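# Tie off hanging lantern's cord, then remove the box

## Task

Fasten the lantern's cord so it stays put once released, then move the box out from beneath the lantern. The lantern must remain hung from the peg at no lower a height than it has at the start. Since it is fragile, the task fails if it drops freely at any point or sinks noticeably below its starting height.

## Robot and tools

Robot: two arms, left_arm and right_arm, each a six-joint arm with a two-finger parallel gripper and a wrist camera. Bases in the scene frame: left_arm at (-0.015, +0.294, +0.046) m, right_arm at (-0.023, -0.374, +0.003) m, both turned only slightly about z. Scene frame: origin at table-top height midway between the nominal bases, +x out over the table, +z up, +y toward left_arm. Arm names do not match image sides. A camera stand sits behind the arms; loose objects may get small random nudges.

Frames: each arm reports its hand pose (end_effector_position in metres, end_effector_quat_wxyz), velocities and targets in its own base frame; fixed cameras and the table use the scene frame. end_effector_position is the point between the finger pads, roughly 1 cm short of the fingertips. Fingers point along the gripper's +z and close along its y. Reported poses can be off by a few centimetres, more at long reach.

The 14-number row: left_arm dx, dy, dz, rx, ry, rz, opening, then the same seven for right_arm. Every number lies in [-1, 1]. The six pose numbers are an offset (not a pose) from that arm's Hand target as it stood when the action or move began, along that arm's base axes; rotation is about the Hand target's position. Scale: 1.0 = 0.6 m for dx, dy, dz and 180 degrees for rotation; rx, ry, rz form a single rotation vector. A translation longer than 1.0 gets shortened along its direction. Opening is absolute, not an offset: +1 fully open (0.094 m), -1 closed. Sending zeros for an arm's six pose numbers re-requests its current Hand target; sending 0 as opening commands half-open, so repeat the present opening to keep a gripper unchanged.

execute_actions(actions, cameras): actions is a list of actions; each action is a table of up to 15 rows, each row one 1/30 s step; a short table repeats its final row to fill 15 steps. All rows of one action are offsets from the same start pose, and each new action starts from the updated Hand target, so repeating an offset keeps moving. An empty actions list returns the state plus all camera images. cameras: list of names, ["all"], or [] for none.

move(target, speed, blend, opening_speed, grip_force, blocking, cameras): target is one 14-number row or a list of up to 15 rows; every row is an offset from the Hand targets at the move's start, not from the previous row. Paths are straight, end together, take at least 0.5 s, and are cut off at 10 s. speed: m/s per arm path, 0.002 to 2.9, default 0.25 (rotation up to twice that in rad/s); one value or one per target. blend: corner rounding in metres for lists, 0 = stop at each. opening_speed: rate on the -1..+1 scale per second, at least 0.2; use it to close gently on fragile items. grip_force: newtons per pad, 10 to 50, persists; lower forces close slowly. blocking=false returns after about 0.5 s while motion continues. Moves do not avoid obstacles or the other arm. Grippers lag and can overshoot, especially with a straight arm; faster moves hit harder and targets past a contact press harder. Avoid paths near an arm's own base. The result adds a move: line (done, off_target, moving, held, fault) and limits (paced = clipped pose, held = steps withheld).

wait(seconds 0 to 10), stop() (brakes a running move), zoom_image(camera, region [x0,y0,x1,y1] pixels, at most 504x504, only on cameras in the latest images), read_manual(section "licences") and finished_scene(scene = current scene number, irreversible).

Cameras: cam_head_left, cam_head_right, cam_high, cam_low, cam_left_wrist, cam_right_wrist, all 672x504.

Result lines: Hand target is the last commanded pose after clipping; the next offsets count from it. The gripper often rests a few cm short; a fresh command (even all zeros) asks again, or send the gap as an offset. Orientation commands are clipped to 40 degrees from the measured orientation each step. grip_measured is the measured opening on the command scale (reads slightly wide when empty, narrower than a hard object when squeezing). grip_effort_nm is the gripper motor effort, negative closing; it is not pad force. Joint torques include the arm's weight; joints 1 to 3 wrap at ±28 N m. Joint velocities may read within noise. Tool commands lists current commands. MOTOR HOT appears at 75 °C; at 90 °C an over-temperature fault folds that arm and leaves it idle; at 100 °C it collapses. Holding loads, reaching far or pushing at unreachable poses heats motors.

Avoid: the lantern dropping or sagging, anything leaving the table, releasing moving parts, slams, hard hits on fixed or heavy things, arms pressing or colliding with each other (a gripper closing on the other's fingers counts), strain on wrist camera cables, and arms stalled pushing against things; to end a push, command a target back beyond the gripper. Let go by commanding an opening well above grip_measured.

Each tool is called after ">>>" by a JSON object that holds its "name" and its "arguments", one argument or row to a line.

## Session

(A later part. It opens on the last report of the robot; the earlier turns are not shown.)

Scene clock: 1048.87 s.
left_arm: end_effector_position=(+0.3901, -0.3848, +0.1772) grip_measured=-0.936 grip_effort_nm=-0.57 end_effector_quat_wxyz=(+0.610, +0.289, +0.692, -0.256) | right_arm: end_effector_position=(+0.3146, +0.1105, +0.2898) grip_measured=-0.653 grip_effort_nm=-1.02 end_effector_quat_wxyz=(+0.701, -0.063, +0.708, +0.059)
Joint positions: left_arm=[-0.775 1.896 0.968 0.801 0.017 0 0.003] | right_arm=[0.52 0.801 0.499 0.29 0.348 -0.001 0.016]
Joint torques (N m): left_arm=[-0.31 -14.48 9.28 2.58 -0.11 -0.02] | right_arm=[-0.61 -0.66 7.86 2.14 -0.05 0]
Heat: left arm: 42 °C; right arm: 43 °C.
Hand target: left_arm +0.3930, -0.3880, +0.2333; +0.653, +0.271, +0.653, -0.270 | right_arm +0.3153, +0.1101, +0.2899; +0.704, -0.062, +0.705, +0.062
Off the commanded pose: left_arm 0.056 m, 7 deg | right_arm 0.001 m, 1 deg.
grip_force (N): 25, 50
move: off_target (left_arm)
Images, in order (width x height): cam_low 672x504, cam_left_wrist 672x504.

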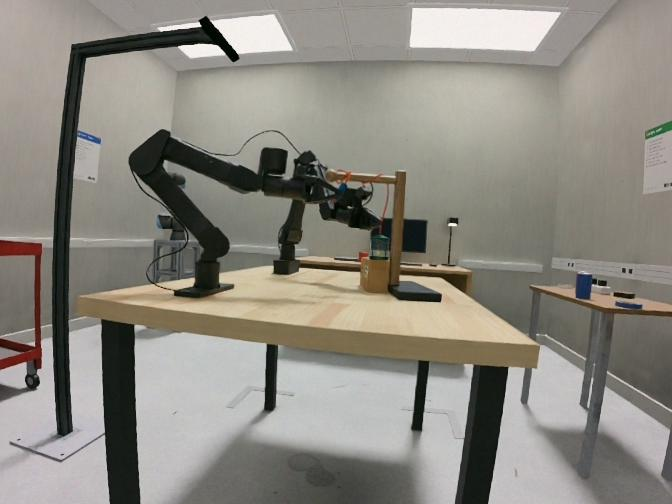

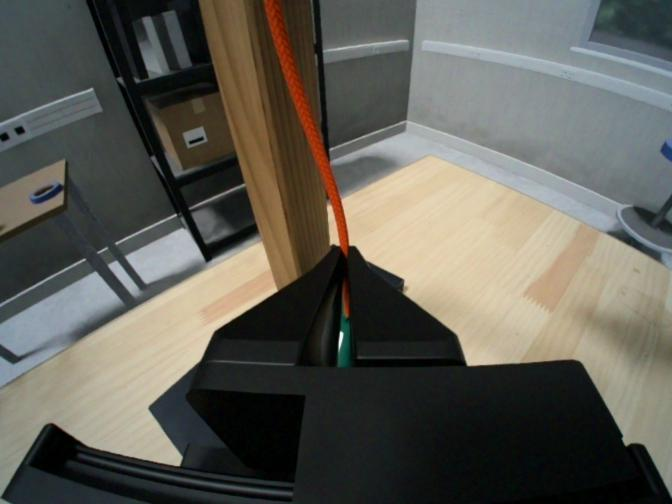

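>>> {"name": "wait", "arguments": {
  "seconds": 0.1,
  "cameras": ["cam_high","cam_head_left","cam_head_right"]
}}

>>> {"name": "zoom_image", "arguments": {
  "camera": "cam_high",
  "region": [240, 140, 440, 300]
}}

>>> {"name": "zoom_image", "arguments": {
  "camera": "cam_head_left",
  "region": [270, 50, 470, 240]
}}

Scene clock: 1075.10 s.
left_arm: end_effector_position=(+0.3901, -0.3848, +0.1771) grip_measured=-0.936 grip_effort_nm=-0.56 end_effector_quat_wxyz=(+0.610, +0.289, +0.693, -0.256) | right_arm: end_effector_position=(+0.3146, +0.1105, +0.2898) grip_measured=-0.653 grip_effort_nm=-1.02 end_effector_quat_wxyz=(+0.701, -0.063, +0.708, +0.059)
Joint positions: left_arm=[-0.775 1.896 0.968 0.801 0.017 0 0.003] | right_arm=[0.52 0.801 0.499 0.29 0.348 -0.001 0.016]
Joint torques (N m): left_arm=[-0.32 -14.52 9.32 2.58 -0.12 -0.03] | right_arm=[-0.62 -0.7 7.91 2.13 -0.05 0.01]
Heat: left arm: 50 °C; right arm: 44 °C.
Hand target: left_arm +0.3930, -0.3880, +0.2333; +0.653, +0.271, +0.653, -0.270 | right_arm +0.3153, +0.1101, +0.2899; +0.704, -0.062, +0.705, +0.062
Tool commands: left_gripper/opening=-1.0 right_gripper/opening=-0.9
Off the commanded pose: left_arm 0.056 m, 7 deg | right_arm 0.001 m, 1 deg.
grip_force (N): 25, 50
wait: 0.10 s; at rest from the start
Images, in order (width x height): cam_head_left 672x504, cam_head_right 672x504, cam_high 672x504.

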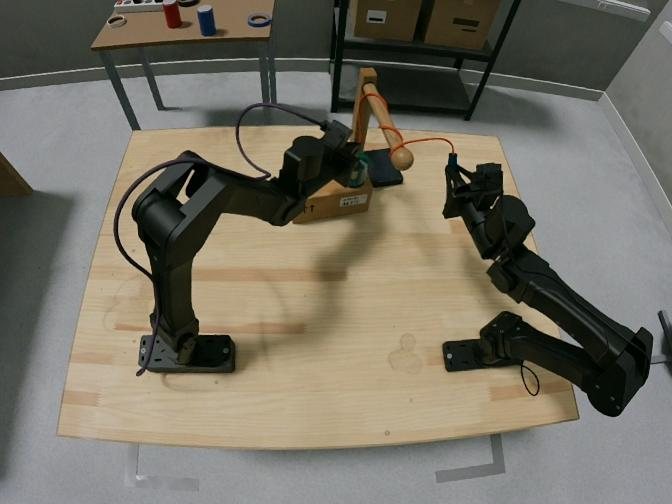

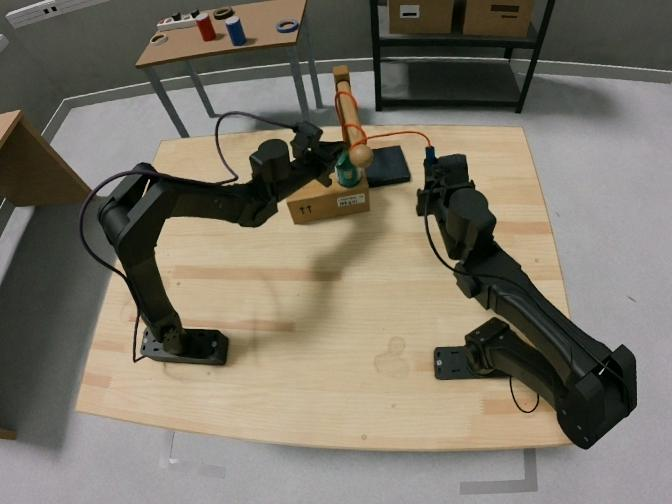

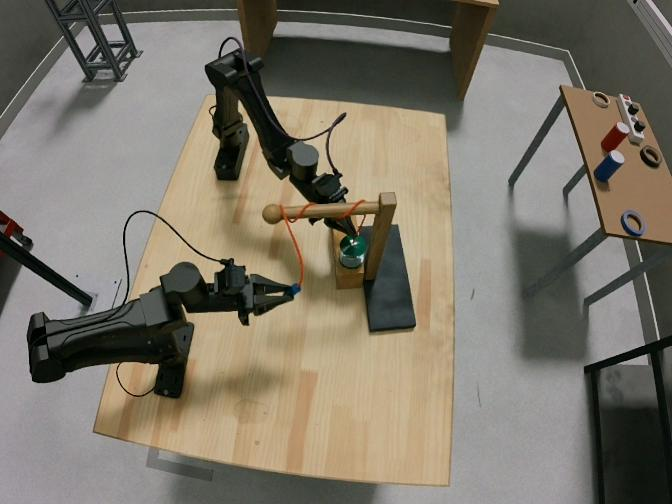

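Scaled by 2.520 from the camera's 672x504 image, which has a finer 960x720 frame.

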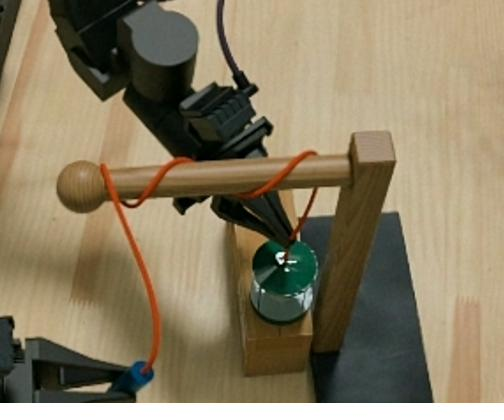

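Scaled by 2.520 from the camera's 672x504 image, which has a finer 960x720 frame.

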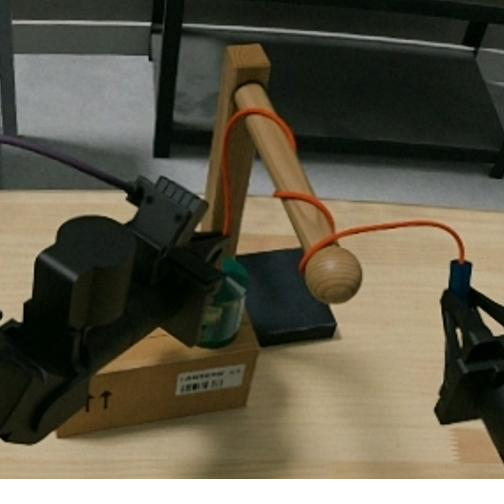

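>>> {"name": "move", "arguments": {
  "target": [0,0,0.0167,-0.0275,-0.0275,0,-1,0,0,0,0,0,0,-0.9],
  "speed": 0.04,
  "cameras": ["cam_low"]
}}

>>> {"name": "zoom_image", "arguments": {
  "camera": "cam_low",
  "region": [300, 150, 450, 310]
}}

Scene clock: 1095.27 s.
left_arm: end_effector_position=(+0.3915, -0.3862, +0.2162) grip_measured=-0.936 grip_effort_nm=-0.57 end_effector_quat_wxyz=(+0.662, +0.269, +0.643, -0.276) | right_arm: end_effector_position=(+0.3146, +0.1105, +0.2898) grip_measured=-0.653 grip_effort_nm=-1.02 end_effector_quat_wxyz=(+0.701, -0.063, +0.708, +0.059)
Joint positions: left_arm=[-0.775 1.896 0.968 0.957 0.017 0 0.003] | right_arm=[0.52 0.801 0.499 0.29 0.348 -0.001 0.016]
Joint torques (N m): left_arm=[-0.31 -9.91 7.57 2.99 -0.1 -0.02] | right_arm=[-0.58 -0.81 7.92 2.14 -0.05 0.02]
Heat: left arm: 53 °C; right arm: 44 °C.
Hand target: left_arm +0.3930, -0.3880, +0.2433; +0.692, +0.254, +0.612, -0.286 | right_arm +0.3153, +0.1101, +0.2899; +0.704, -0.062, +0.705, +0.062
Off the commanded pose: left_arm 0.027 m, 5 deg | right_arm 0.001 m, 1 deg.
grip_force (N): 25, 50
move: off_target (left_arm)
Images, in order (width x height): cam_low 672x504.

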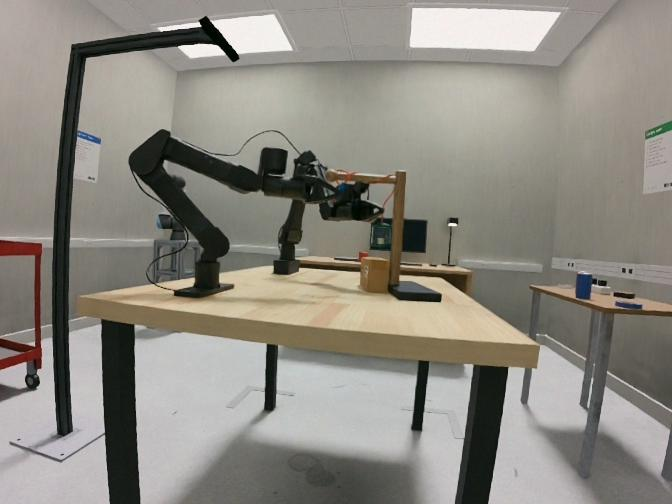

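Scaled by 3.150 from the camera's 672x504 image, which has a finer 960x720 frame.

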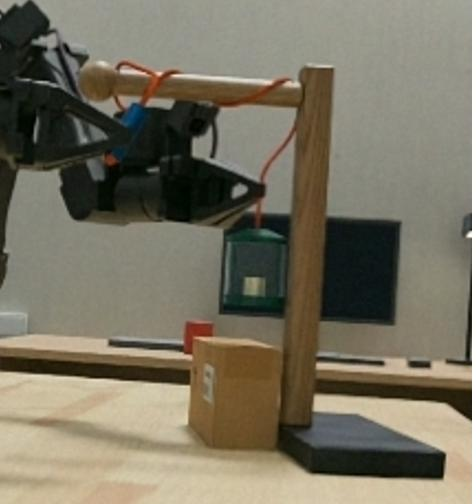

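>>> {"name": "move", "arguments": {
  "target": [0,0,-0.0167,0,0,0,-1,0.0917,-0.0833,-0.0333,0,0,0,-0.9],
  "speed": 0.06,
  "cameras": ["cam_low","cam_high"]
}}

>>> {"name": "zoom_image", "arguments": {
  "camera": "cam_low",
  "region": [300, 150, 450, 310]
}}

>>> {"name": "zoom_image", "arguments": {
  "camera": "cam_high",
  "region": [240, 140, 440, 300]
}}

Scene clock: 1115.13 s.
left_arm: end_effector_position=(+0.3918, -0.3865, +0.2212) grip_measured=-0.936 grip_effort_nm=-0.57 end_effector_quat_wxyz=(+0.672, +0.265, +0.633, -0.280) | right_arm: end_effector_position=(+0.3700, +0.0606, +0.2679) grip_measured=-0.653 grip_effort_nm=-1.02 end_effector_quat_wxyz=(+0.699, -0.061, +0.710, +0.060)
Joint positions: left_arm=[-0.775 1.905 0.968 0.995 0.017 0 0.003] | right_arm=[0.149 1.023 0.492 0.515 -0.021 -0.001 0.016]
Joint torques (N m): left_arm=[-0.32 -8.57 6.65 2.98 -0.11 -0.03] | right_arm=[-0.59 -2.25 8.09 2.15 -0.07 -0.01]
Heat: left arm: 49 °C; right arm: 44 °C.
Hand target: left_arm +0.3930, -0.3880, +0.2333; +0.692, +0.254, +0.612, -0.286 | right_arm +0.3704, +0.0601, +0.2699; +0.704, -0.062, +0.705, +0.062
Off the commanded pose: left_arm 0.012 m, 4 deg | right_arm 0.002 m, 1 deg.
grip_force (N): 25, 50
move: off_target (left_arm)
Images, in order (width x height): cam_high 672x504, cam_low 672x504.

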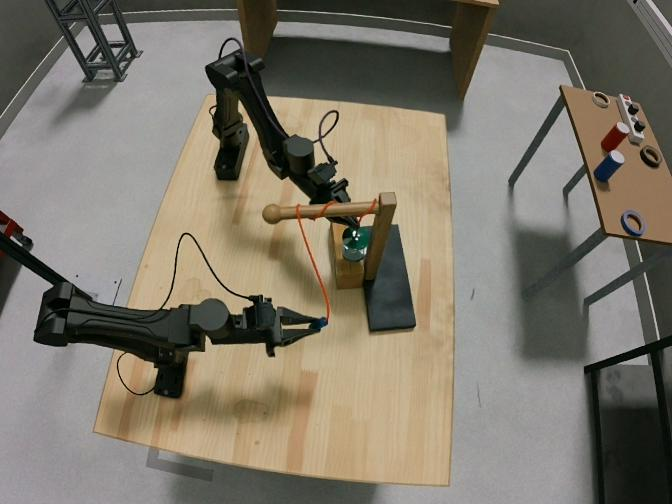

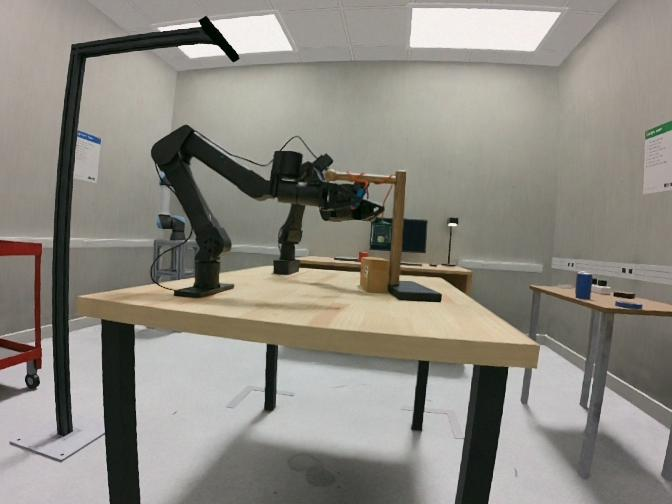

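Scaled by 3.150 from the camera's 672x504 image, which has a finer 960x720 frame.

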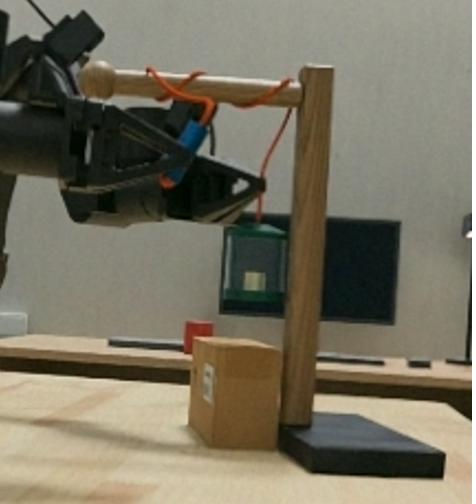

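Scaled by 2.520 from the camera's 672x504 image, which has a finer 960x720 frame.

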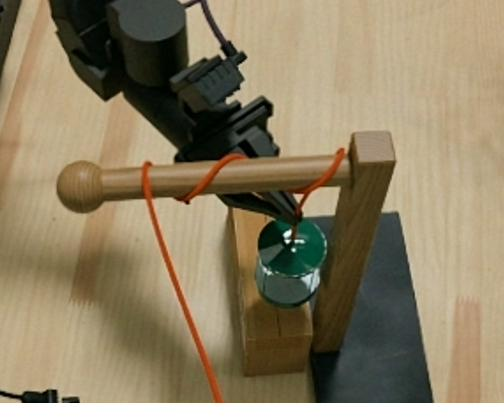

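>>> {"name": "move", "arguments": {
  "target": [0,0,0,0,0,0,-1,0.0167,-0.05,-0.0833,0,0,0,-0.9],
  "speed": 0.05,
  "cameras": ["cam_low","cam_high"]
}}

>>> {"name": "zoom_image", "arguments": {
  "camera": "cam_low",
  "region": [300, 150, 450, 310]
}}

>>> {"name": "zoom_image", "arguments": {
  "camera": "cam_high",
  "region": [240, 140, 440, 300]
}}

Scene clock: 1139.00 s.
left_arm: end_effector_position=(+0.3918, -0.3865, +0.2216) grip_measured=-0.936 grip_effort_nm=-0.57 end_effector_quat_wxyz=(+0.672, +0.265, +0.632, -0.280) | right_arm: end_effector_position=(+0.3813, +0.0319, +0.2232) grip_measured=-0.653 grip_effort_nm=-1.02 end_effector_quat_wxyz=(+0.704, -0.062, +0.705, +0.062)
Joint positions: left_arm=[-0.775 1.905 0.968 0.997 0.017 0 0.003] | right_arm=[-0.003 1.199 0.366 0.832 -0.178 -0.001 0.016]
Joint torques (N m): left_arm=[-0.27 -8.55 6.64 2.95 -0.11 -0.03] | right_arm=[-0.73 -2.67 6.5 2.11 -0.07 0]
Heat: left arm: 45 °C; right arm: 44 °C.
Hand target: left_arm +0.3930, -0.3880, +0.2332; +0.692, +0.254, +0.612, -0.286 | right_arm +0.3804, +0.0301, +0.2199; +0.704, -0.062, +0.705, +0.062
Off the commanded pose: left_arm 0.012 m, 4 deg | right_arm 0.004 m, 0 deg.
grip_force (N): 25, 50
move: off_target (left_arm)
Images, in order (width x height): cam_high 672x504, cam_low 672x504.

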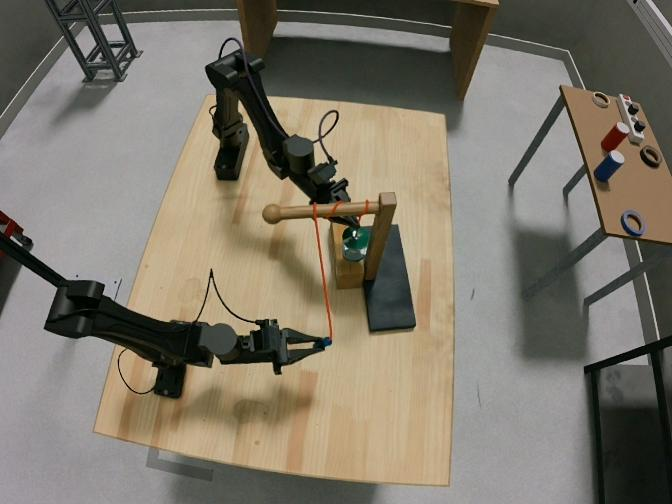

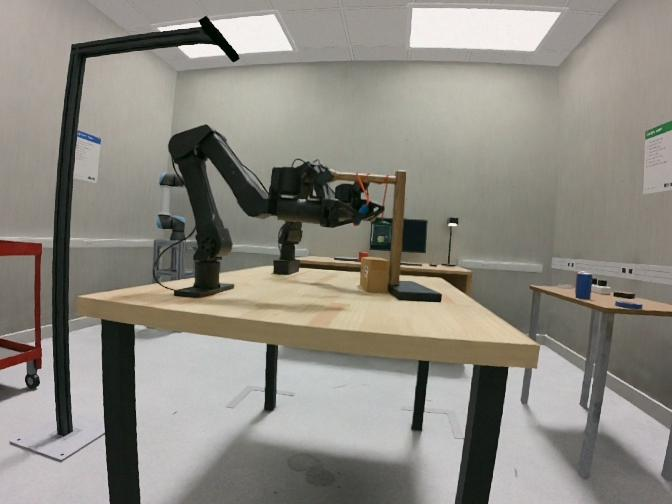

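Scaled by 3.150 from the camera's 672x504 image, which has a finer 960x720 frame.

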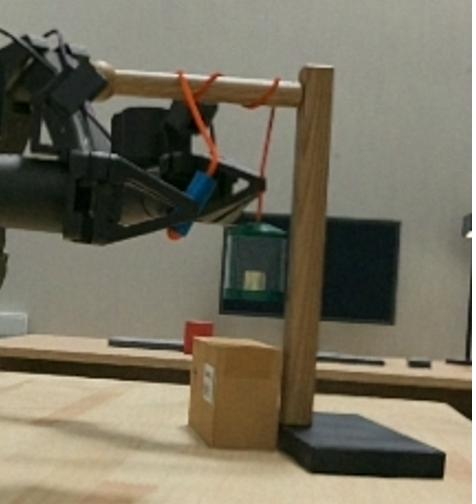

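Scaled by 2.520 from the camera's 672x504 image, which has a finer 960x720 frame.

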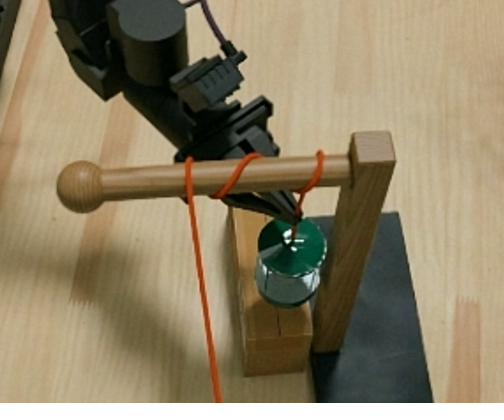

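>>> {"name": "move", "arguments": {
  "target": [0,0,0,0,0,0,-1,0.0083,-0.0167,-0.0583,0,0,0,-0.9],
  "speed": 0.04,
  "cameras": ["cam_low","cam_high"]
}}

>>> {"name": "zoom_image", "arguments": {
  "camera": "cam_low",
  "region": [300, 150, 450, 310]
}}

>>> {"name": "zoom_image", "arguments": {
  "camera": "cam_high",
  "region": [240, 140, 440, 300]
}}

Scene clock: 1153.67 s.
left_arm: end_effector_position=(+0.3917, -0.3864, +0.2229) grip_measured=-0.936 grip_effort_nm=-0.57 end_effector_quat_wxyz=(+0.674, +0.264, +0.630, -0.281) | right_arm: end_effector_position=(+0.3859, +0.0296, +0.1955) grip_measured=-0.653 grip_effort_nm=-1.02 end_effector_quat_wxyz=(+0.712, -0.076, +0.694, +0.073)
Joint positions: left_arm=[-0.775 1.905 0.968 1.002 0.017 0 0.003] | right_arm=[-0.044 1.391 0.302 1.115 -0.255 -0.001 0.016]
Joint torques (N m): left_arm=[-0.32 -8.54 6.74 2.9 -0.11 -0.04] | right_arm=[-1.22 -3.18 5.35 1.88 0.3 0.02]
Heat: left arm: 43 °C; right arm: 43 °C.
Hand target: left_arm +0.3930, -0.3880, +0.2333; +0.692, +0.254, +0.612, -0.286 | right_arm +0.3854, +0.0201, +0.1849; +0.704, -0.062, +0.705, +0.062
Off the commanded pose: left_arm 0.011 m, 3 deg | right_arm 0.014 m, 3 deg.
grip_force (N): 25, 50
move: off_target (left_arm, right_arm)
Images, in order (width x height): cam_high 672x504, cam_low 672x504.

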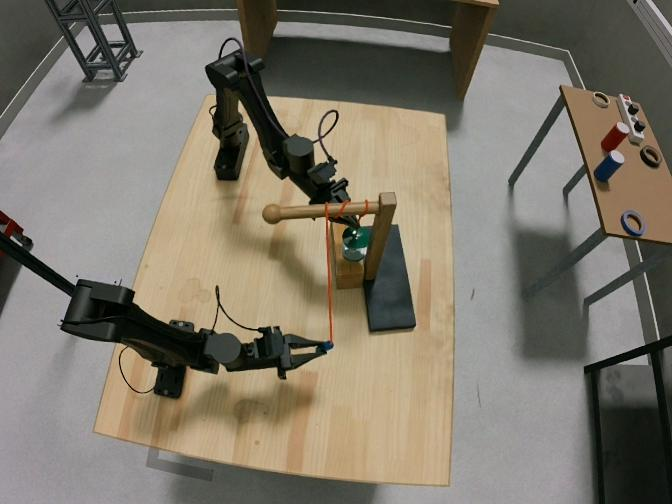

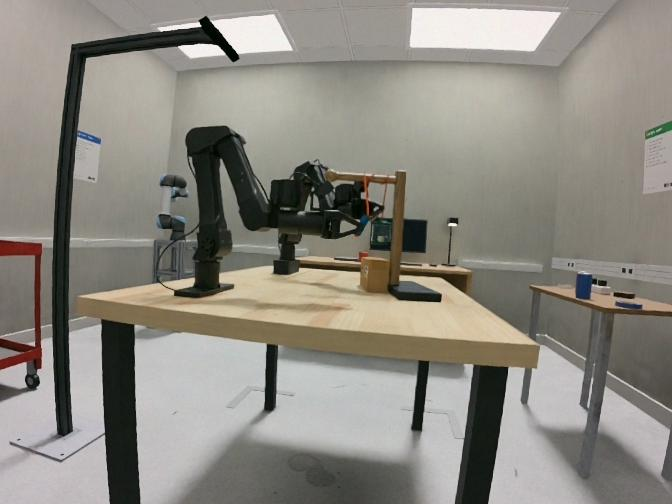

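Scaled by 3.150 from the camera's 672x504 image, which has a finer 960x720 frame.

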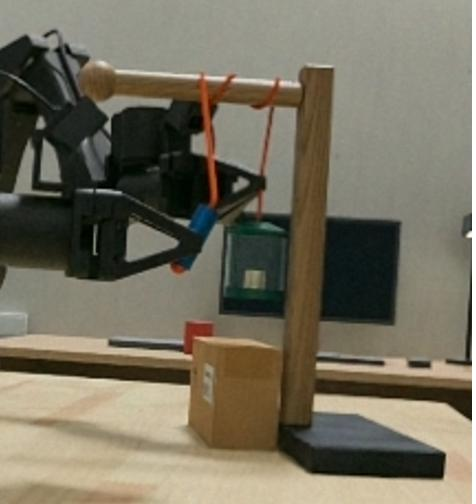

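Scaled by 2.520 from the camera's 672x504 image, which has a finer 960x720 frame.

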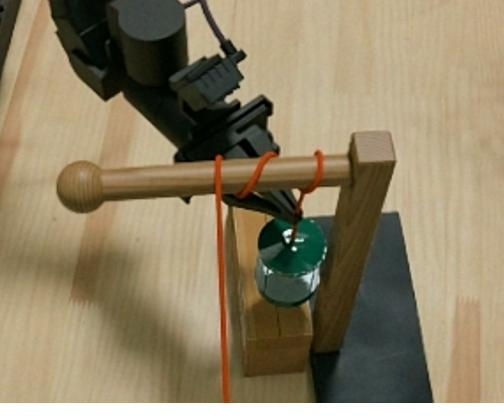

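>>> {"name": "move", "arguments": {
  "target": [0,0,-0.0333,0,0,0,-1,0,0,0,0,0,0,-0.9],
  "speed": 0.02,
  "cameras": ["cam_low","cam_left_wrist"]
}}

>>> {"name": "zoom_image", "arguments": {
  "camera": "cam_low",
  "region": [300, 150, 450, 310]
}}

Scene clock: 1176.23 s.
left_arm: end_effector_position=(+0.3939, -0.3885, +0.2202) grip_measured=-0.936 grip_effort_nm=-0.57 end_effector_quat_wxyz=(+0.688, +0.258, +0.615, -0.287) | right_arm: end_effector_position=(+0.3859, +0.0296, +0.1956) grip_measured=-0.653 grip_effort_nm=-1.02 end_effector_quat_wxyz=(+0.712, -0.076, +0.694, +0.073)
Joint positions: left_arm=[-0.775 1.954 0.968 1.097 0.017 0 0.003] | right_arm=[-0.044 1.391 0.302 1.116 -0.255 -0.001 0.016]
Joint torques (N m): left_arm=[-0.36 -8.31 4.77 2.68 -0.11 -0.03] | right_arm=[-1.24 -3.15 5.34 1.89 0.31 -0.01]
Heat: left arm: 42 °C; right arm: 43 °C.
Hand target: left_arm +0.3930, -0.3880, +0.2132; +0.692, +0.254, +0.612, -0.286 | right_arm +0.3854, +0.0201, +0.1850; +0.704, -0.062, +0.705, +0.062
Off the commanded pose: left_arm 0.007 m, 1 deg | right_arm 0.014 m, 3 deg.
grip_force (N): 25, 50
move: off_target (right_arm)
Images, in order (width x height): cam_low 672x504, cam_left_wrist 672x504.

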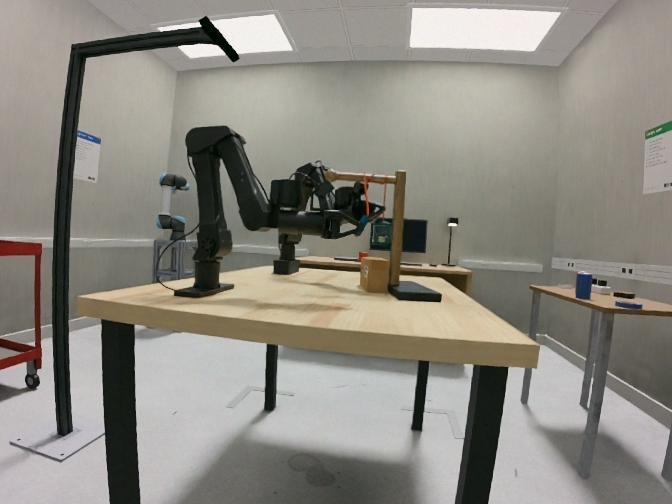

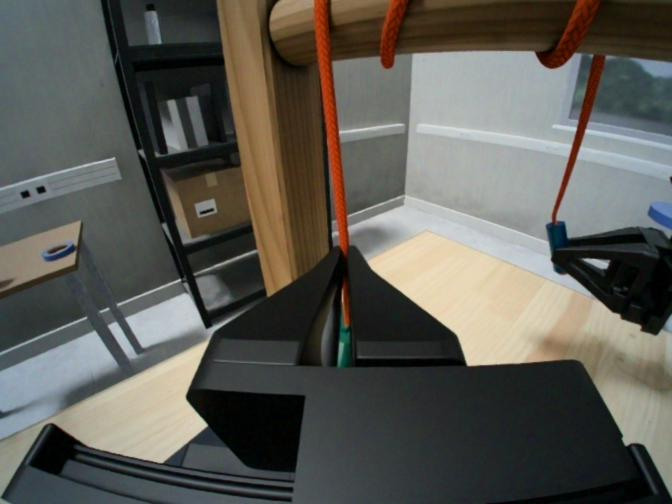

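Scaled by 3.150 from the camera's 672x504 image, which has a finer 960x720 frame.

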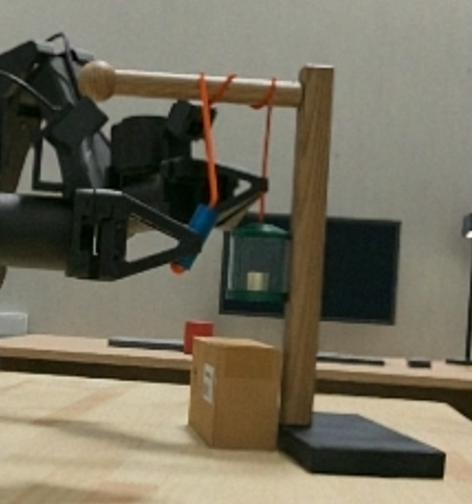

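>>> {"name": "move", "arguments": {
  "target": [0,0,-0.0333,0,0,0,-1,0,0,0,0,0,0,-0.9],
  "speed": 0.02,
  "cameras": ["cam_low","cam_left_wrist"]
}}

>>> {"name": "zoom_image", "arguments": {
  "camera": "cam_low",
  "region": [300, 150, 450, 310]
}}

Scene clock: 1188.67 s.
left_arm: end_effector_position=(+0.3926, -0.3873, +0.2157) grip_measured=-0.936 grip_effort_nm=-0.56 end_effector_quat_wxyz=(+0.704, +0.251, +0.597, -0.293) | right_arm: end_effector_position=(+0.3859, +0.0296, +0.1956) grip_measured=-0.653 grip_effort_nm=-1.02 end_effector_quat_wxyz=(+0.712, -0.076, +0.694, +0.073)
Joint positions: left_arm=[-0.775 2.004 0.95 1.217 0.017 0 0.003] | right_arm=[-0.044 1.391 0.302 1.116 -0.255 -0.001 0.016]
Joint torques (N m): left_arm=[-0.34 -7.77 4.36 2.18 -0.1 -0.02] | right_arm=[-1.18 -3.25 5.34 1.88 0.28 -0.02]
Heat: left arm: 41 °C; right arm: 42 °C.
Hand target: left_arm +0.3929, -0.3880, +0.1932; +0.692, +0.254, +0.612, -0.286 | right_arm +0.3854, +0.0201, +0.1850; +0.704, -0.062, +0.705, +0.062
Off the commanded pose: left_arm 0.022 m, 2 deg | right_arm 0.014 m, 3 deg.
grip_force (N): 25, 50
move: off_target (left_arm, right_arm)
Images, in order (width x height): cam_low 672x504, cam_left_wrist 672x504.

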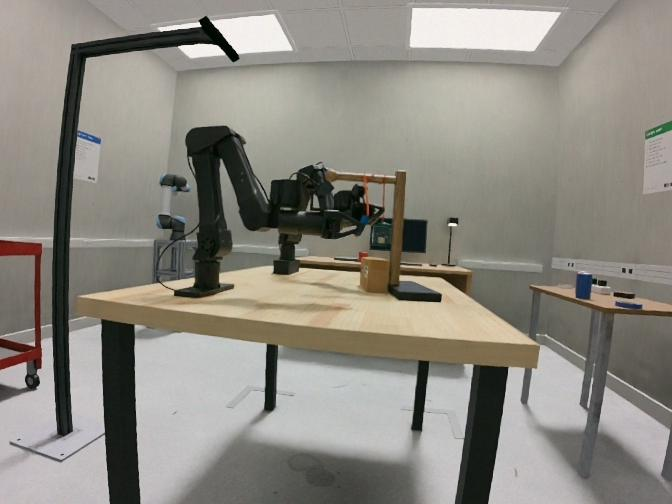

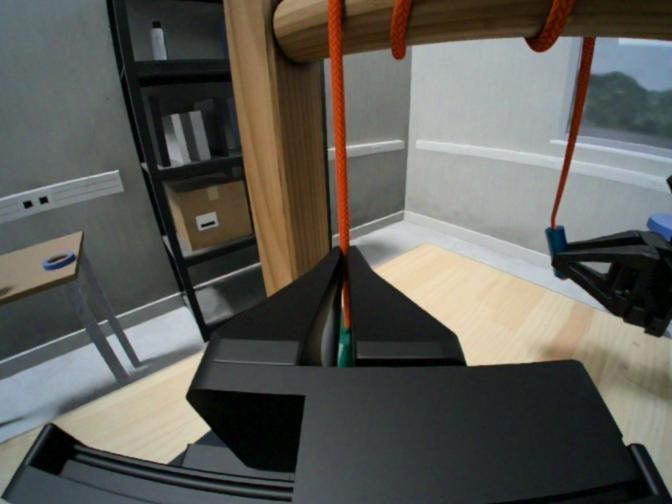

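Scaled by 3.150 from the camera's 672x504 image, which has a finer 960x720 frame.

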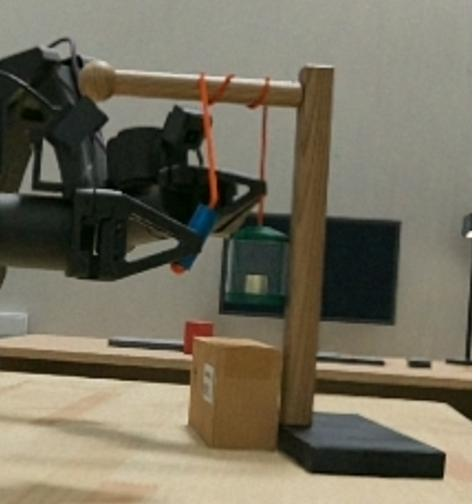

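>>> {"name": "move", "arguments": {
  "target": [0,0,-0.0333,0,0,0,-1,0,0,0,0,0,0,-0.9],
  "speed": 0.02,
  "cameras": ["cam_low","cam_left_wrist"]
}}

>>> {"name": "zoom_image", "arguments": {
  "camera": "cam_low",
  "region": [300, 150, 450, 310]
}}

Scene clock: 1200.33 s.
left_arm: end_effector_position=(+0.3910, -0.3857, +0.2124) grip_measured=-0.936 grip_effort_nm=-0.56 end_effector_quat_wxyz=(+0.719, +0.243, +0.578, -0.299) | right_arm: end_effector_position=(+0.3859, +0.0296, +0.1956) grip_measured=-0.653 grip_effort_nm=-1.02 end_effector_quat_wxyz=(+0.712, -0.076, +0.694, +0.073)
Joint positions: left_arm=[-0.775 2.054 0.938 1.332 0.017 0 0.003] | right_arm=[-0.044 1.391 0.302 1.116 -0.255 -0.001 0.016]
Joint torques (N m): left_arm=[-0.31 -7.19 3.6 1.73 -0.11 -0.02] | right_arm=[-1.22 -3.11 5.29 1.89 0.3 -0.01]
Heat: left arm: 40 °C; right arm: 42 °C.
Hand target: left_arm +0.3929, -0.3880, +0.1732; +0.692, +0.254, +0.612, -0.286 | right_arm +0.3854, +0.0201, +0.1850; +0.704, -0.062, +0.705, +0.062
Off the commanded pose: left_arm 0.039 m, 5 deg | right_arm 0.014 m, 3 deg.
grip_force (N): 25, 50
move: off_target (left_arm, right_arm)
Images, in order (width x height): cam_low 672x504, cam_left_wrist 672x504.

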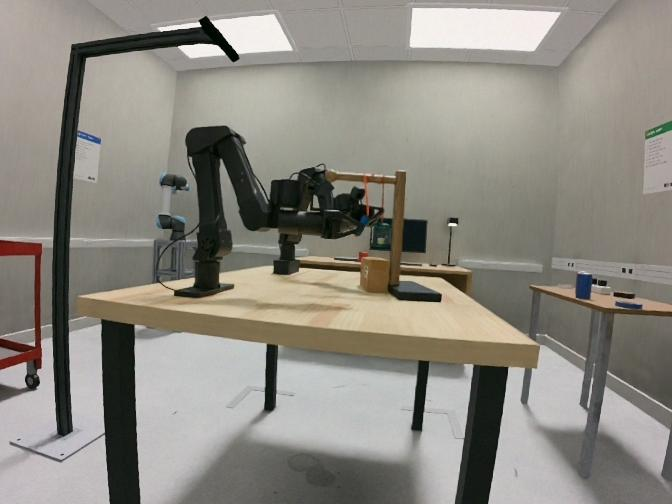

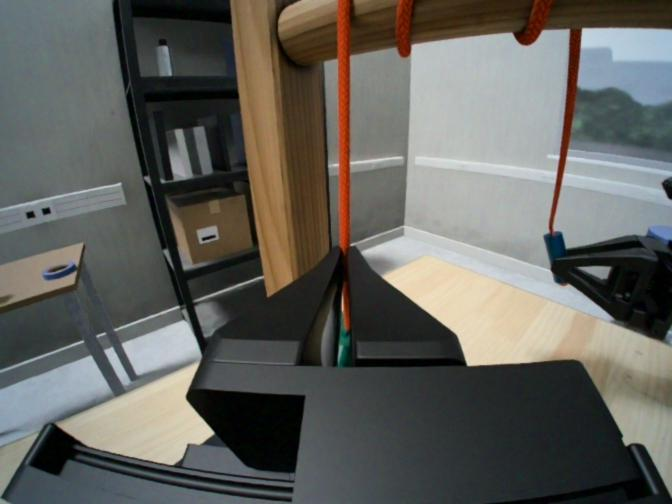

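Scaled by 3.150 from the camera's 672x504 image, which has a finer 960x720 frame.

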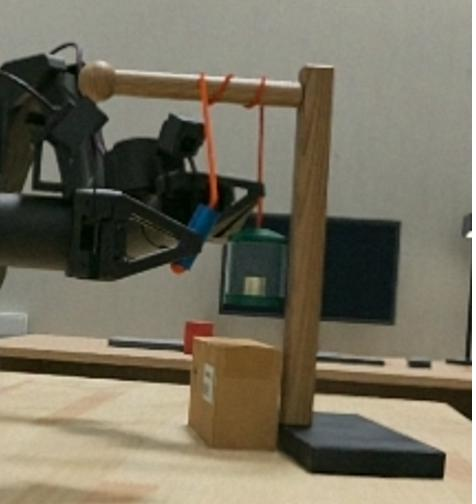

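>>> {"name": "move", "arguments": {
  "target": [0,0,0.0583,0,0,0,-1,0,0,0,0,0,0,-0.9],
  "speed": 0.04,
  "cameras": ["cam_low"]
}}

>>> {"name": "zoom_image", "arguments": {
  "camera": "cam_low",
  "region": [300, 150, 450, 310]
}}

Scene clock: 1216.17 s.
left_arm: end_effector_position=(+0.3909, -0.3856, +0.2115) grip_measured=-0.936 grip_effort_nm=-0.57 end_effector_quat_wxyz=(+0.707, +0.249, +0.593, -0.294) | right_arm: end_effector_position=(+0.3859, +0.0296, +0.1956) grip_measured=-0.653 grip_effort_nm=-1.02 end_effector_quat_wxyz=(+0.712, -0.076, +0.694, +0.073)
Joint positions: left_arm=[-0.775 2.017 0.935 1.254 0.017 0 0.003] | right_arm=[-0.044 1.391 0.302 1.116 -0.255 -0.001 0.016]
Joint torques (N m): left_arm=[-0.4 -11.97 6.42 1.21 -0.11 -0.02] | right_arm=[-1.26 -3.21 5.37 1.89 0.29 -0.02]
Heat: left arm: 39 °C; right arm: 42 °C.
Hand target: left_arm +0.3929, -0.3880, +0.2081; +0.692, +0.254, +0.612, -0.286 | right_arm +0.3854, +0.0201, +0.1850; +0.704, -0.062, +0.705, +0.062
Off the commanded pose: left_arm 0.005 m, 3 deg | right_arm 0.014 m, 3 deg.
grip_force (N): 25, 50
move: off_target (left_arm, right_arm)
Images, in order (width x height): cam_low 672x504.

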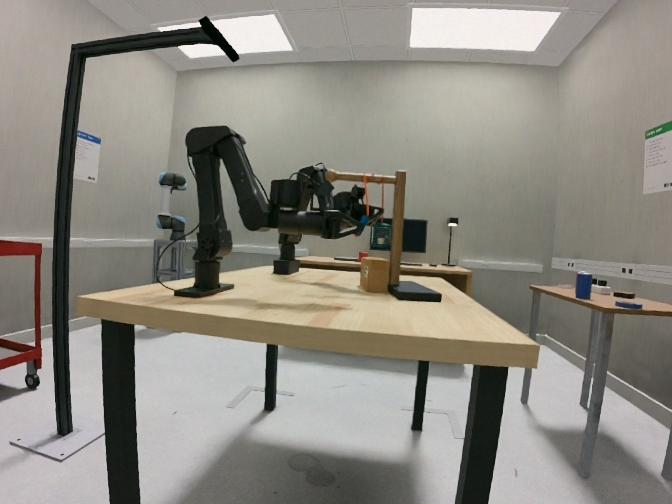

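Scaled by 3.150 from the camera's 672x504 image, which has a finer 960x720 frame.

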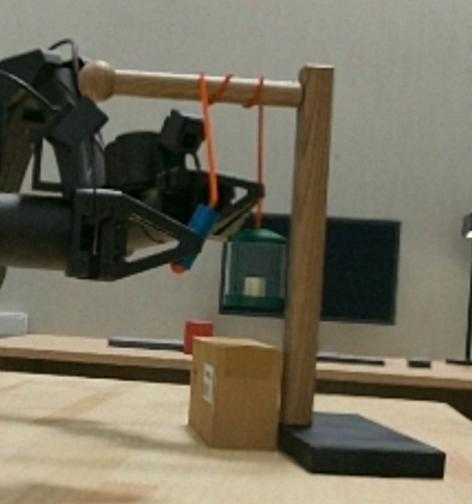

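>>> {"name": "move", "arguments": {
  "target": [0,0,0,0,0,0,-0.3,0,0,0,0,0,0,-0.9],
  "speed": 0.04,
  "opening_speed": 0.25,
  "cameras": ["cam_low","cam_left_wrist"]
}}

>>> {"name": "zoom_image", "arguments": {
  "camera": "cam_low",
  "region": [300, 150, 450, 310]
}}

Scene clock: 1227.93 s.
left_arm: end_effector_position=(+0.3924, -0.3871, +0.1967) grip_measured=-0.303 grip_effort_nm=0.13 end_effector_quat_wxyz=(+0.688, +0.258, +0.614, -0.287) | right_arm: end_effector_position=(+0.3859, +0.0296, +0.1956) grip_measured=-0.653 grip_effort_nm=-1.02 end_effector_quat_wxyz=(+0.712, -0.076, +0.694, +0.073)
Joint positions: left_arm=[-0.775 2.017 0.935 1.194 0.017 0 0.033] | right_arm=[-0.044 1.391 0.302 1.116 -0.255 -0.001 0.016]
Joint torques (N m): left_arm=[-0.32 -12.12 6.56 1.83 -0.12 -0.03] | right_arm=[-1.31 -3.17 5.22 1.9 0.27 -0.01]
Heat: left arm: 43 °C; right arm: 42 °C.
Hand target: left_arm +0.3929, -0.3880, +0.2082; +0.692, +0.254, +0.612, -0.286 | right_arm +0.3854, +0.0201, +0.1850; +0.704, -0.062, +0.705, +0.062
Off the commanded pose: left_arm 0.011 m, 1 deg | right_arm 0.014 m, 3 deg.
grip_force (N): 25, 50
move: off_target (left_arm, right_arm)
Images, in order (width x height): cam_low 672x504, cam_left_wrist 672x504.

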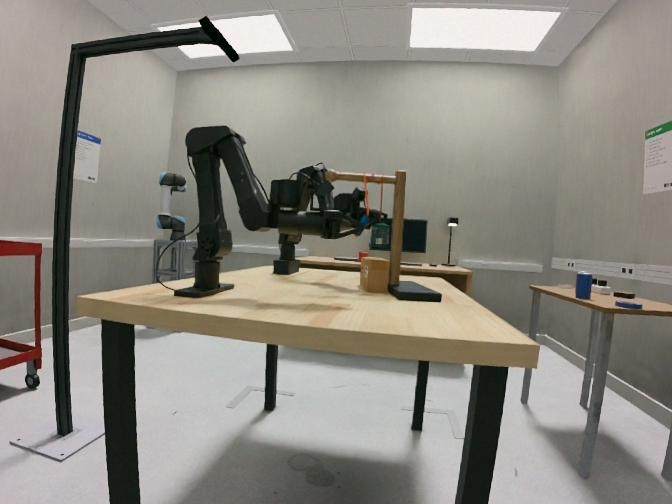

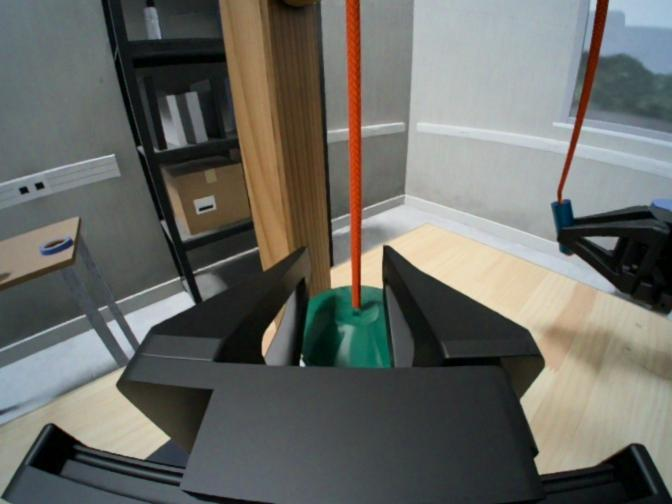

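Scaled by 3.150 from the camera's 672x504 image, which has a finer 960x720 frame.

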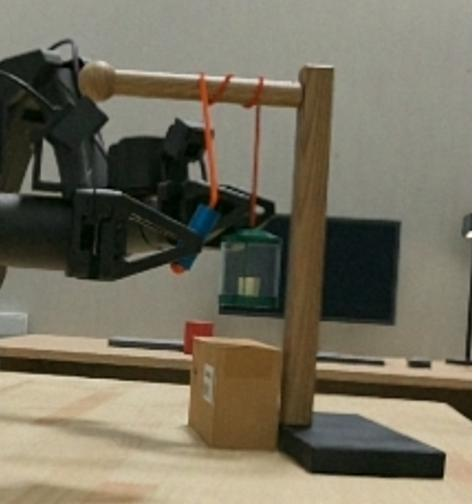

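>>> {"name": "move", "arguments": {
  "target": [
    [-0.05,0.05,0.0083,0,0,0,-0.3,0,0,0,0,0,0,-0.9],
    [-0.2,0.2,0.0167,0,0,0,-0.3,0,0,0,0,0,0,-0.9]
  ],
  "speed": [0.05,0.12],
  "blend": [0.01,0],
  "cameras": ["cam_low","cam_left_wrist"]
}}

>>> {"name": "zoom_image", "arguments": {
  "camera": "cam_low",
  "region": [300, 150, 450, 310]
}}

Scene clock: 1243.07 s.
left_arm: end_effector_position=(+0.2743, -0.2715, +0.2238) grip_measured=-0.303 grip_effort_nm=0.13 end_effector_quat_wxyz=(+0.698, +0.253, +0.603, -0.291) | right_arm: end_effector_position=(+0.3859, +0.0296, +0.1956) grip_measured=-0.653 grip_effort_nm=-1.02 end_effector_quat_wxyz=(+0.712, -0.076, +0.694, +0.073)
Joint positions: left_arm=[-0.775 1.391 0.293 1.242 0.017 0 0.033] | right_arm=[-0.044 1.391 0.302 1.116 -0.255 -0.001 0.016]
Joint torques (N m): left_arm=[0.18 -5.64 4.33 1.82 -0.07 -0.04] | right_arm=[-1.18 -3.19 5.33 1.88 0.29 -0.02]
Heat: left arm: 46 °C; right arm: 42 °C.
Hand target: left_arm +0.2729, -0.2680, +0.2182; +0.692, +0.254, +0.612, -0.286 | right_arm +0.3854, +0.0201, +0.1850; +0.704, -0.062, +0.705, +0.062
Off the commanded pose: left_arm 0.007 m, 1 deg | right_arm 0.014 m, 3 deg.
grip_force (N): 25, 50
move: off_target (right_arm)
Images, in order (width x height): cam_low 672x504, cam_left_wrist 672x504.

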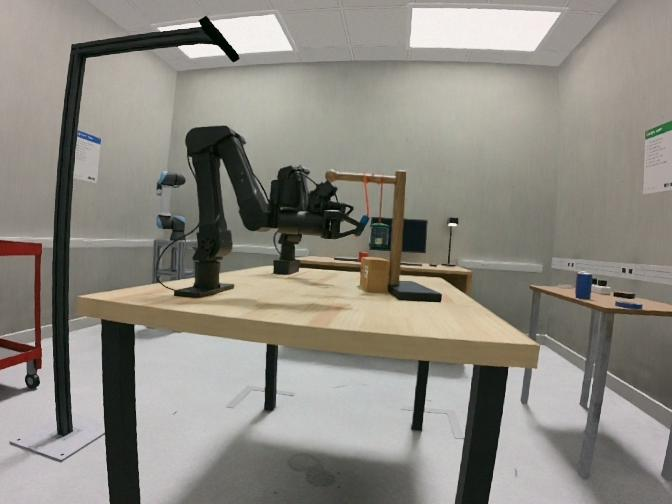

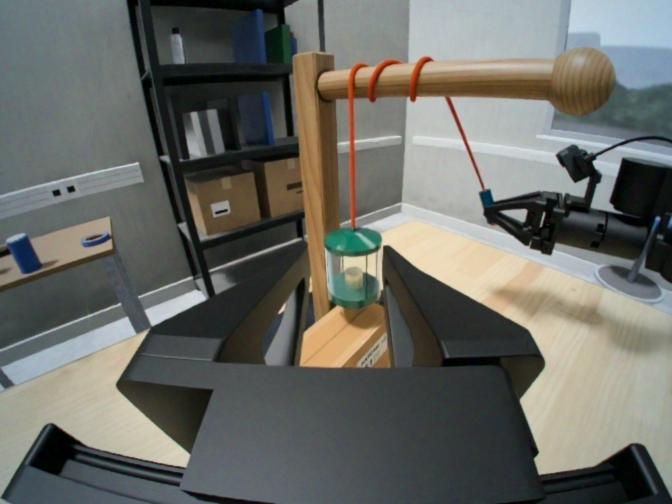

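Scaled by 3.150 from the camera's 672x504 image, which has a finer 960x720 frame.

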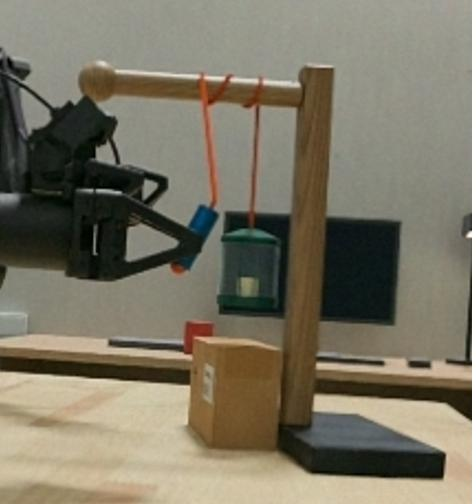

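>>> {"name": "move", "arguments": {
  "target": [0.1952,0.23,-0.0637,0.2732,0.1137,-0.2321,1.0,0,0,0,0,0,0,-0.9],
  "speed": 0.25,
  "cameras": ["cam_low","cam_left_wrist","cam_high"]
}}

Scene clock: 1282.37 s.
left_arm: end_effector_position=(+0.3883, -0.1293, +0.1840) grip_measured=+0.998 grip_effort_nm=0.13 end_effector_quat_wxyz=(+0.276, +0.655, +0.654, -0.259) | right_arm: end_effector_position=(+0.3859, +0.0296, +0.1956) grip_measured=-0.653 grip_effort_nm=-1.02 end_effector_quat_wxyz=(+0.712, -0.076, +0.694, +0.073)
Joint positions: left_arm=[-0.01 2.002 1.859 -1.386 0.775 1.545 0.094] | right_arm=[-0.044 1.391 0.302 1.116 -0.255 -0.001 0.016]
Joint torques (N m): left_arm=[0.17 -8.09 7.84 0.11 0.57 0.1] | right_arm=[-1.24 -3.07 5.3 1.88 0.28 0.01]
Heat: left arm: 41 °C; right arm: 42 °C.
Hand target: left_arm +0.3900, -0.1300, +0.1799; +0.270, +0.653, +0.654, -0.271 | right_arm +0.3854, +0.0201, +0.1850; +0.704, -0.062, +0.705, +0.062
Off the commanded pose: left_arm 0.004 m, 2 deg | right_arm 0.014 m, 3 deg.
grip_force (N): 25, 50
move: off_target (right_arm)
Images, in order (width x height): cam_high 672x504, cam_low 672x504, cam_left_wrist 672x504.

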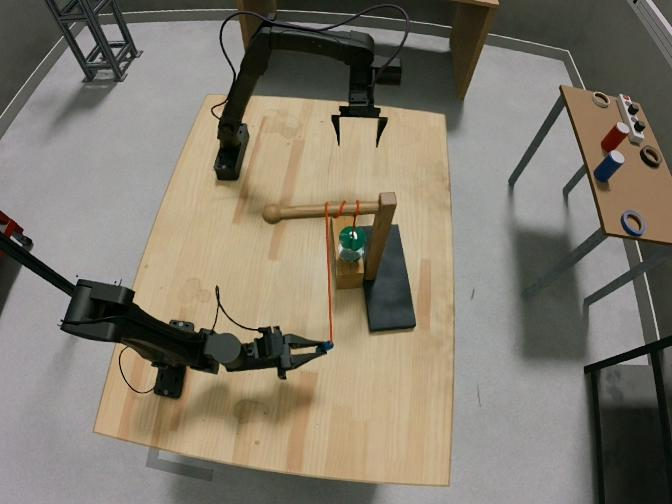

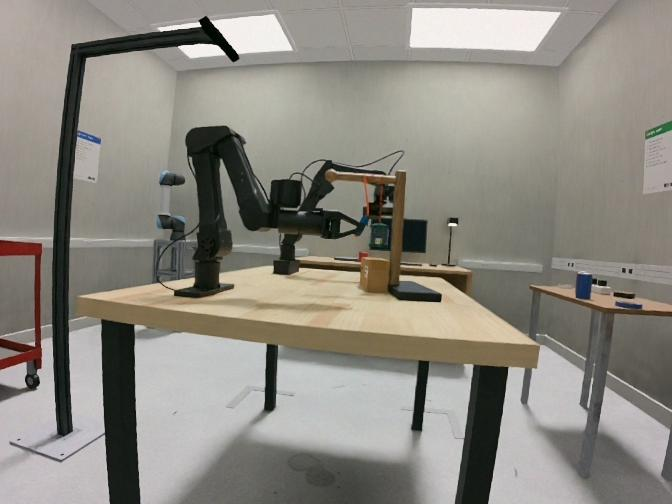

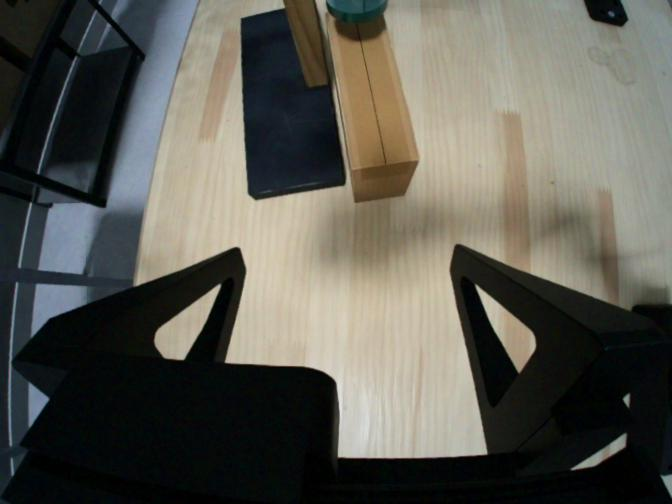

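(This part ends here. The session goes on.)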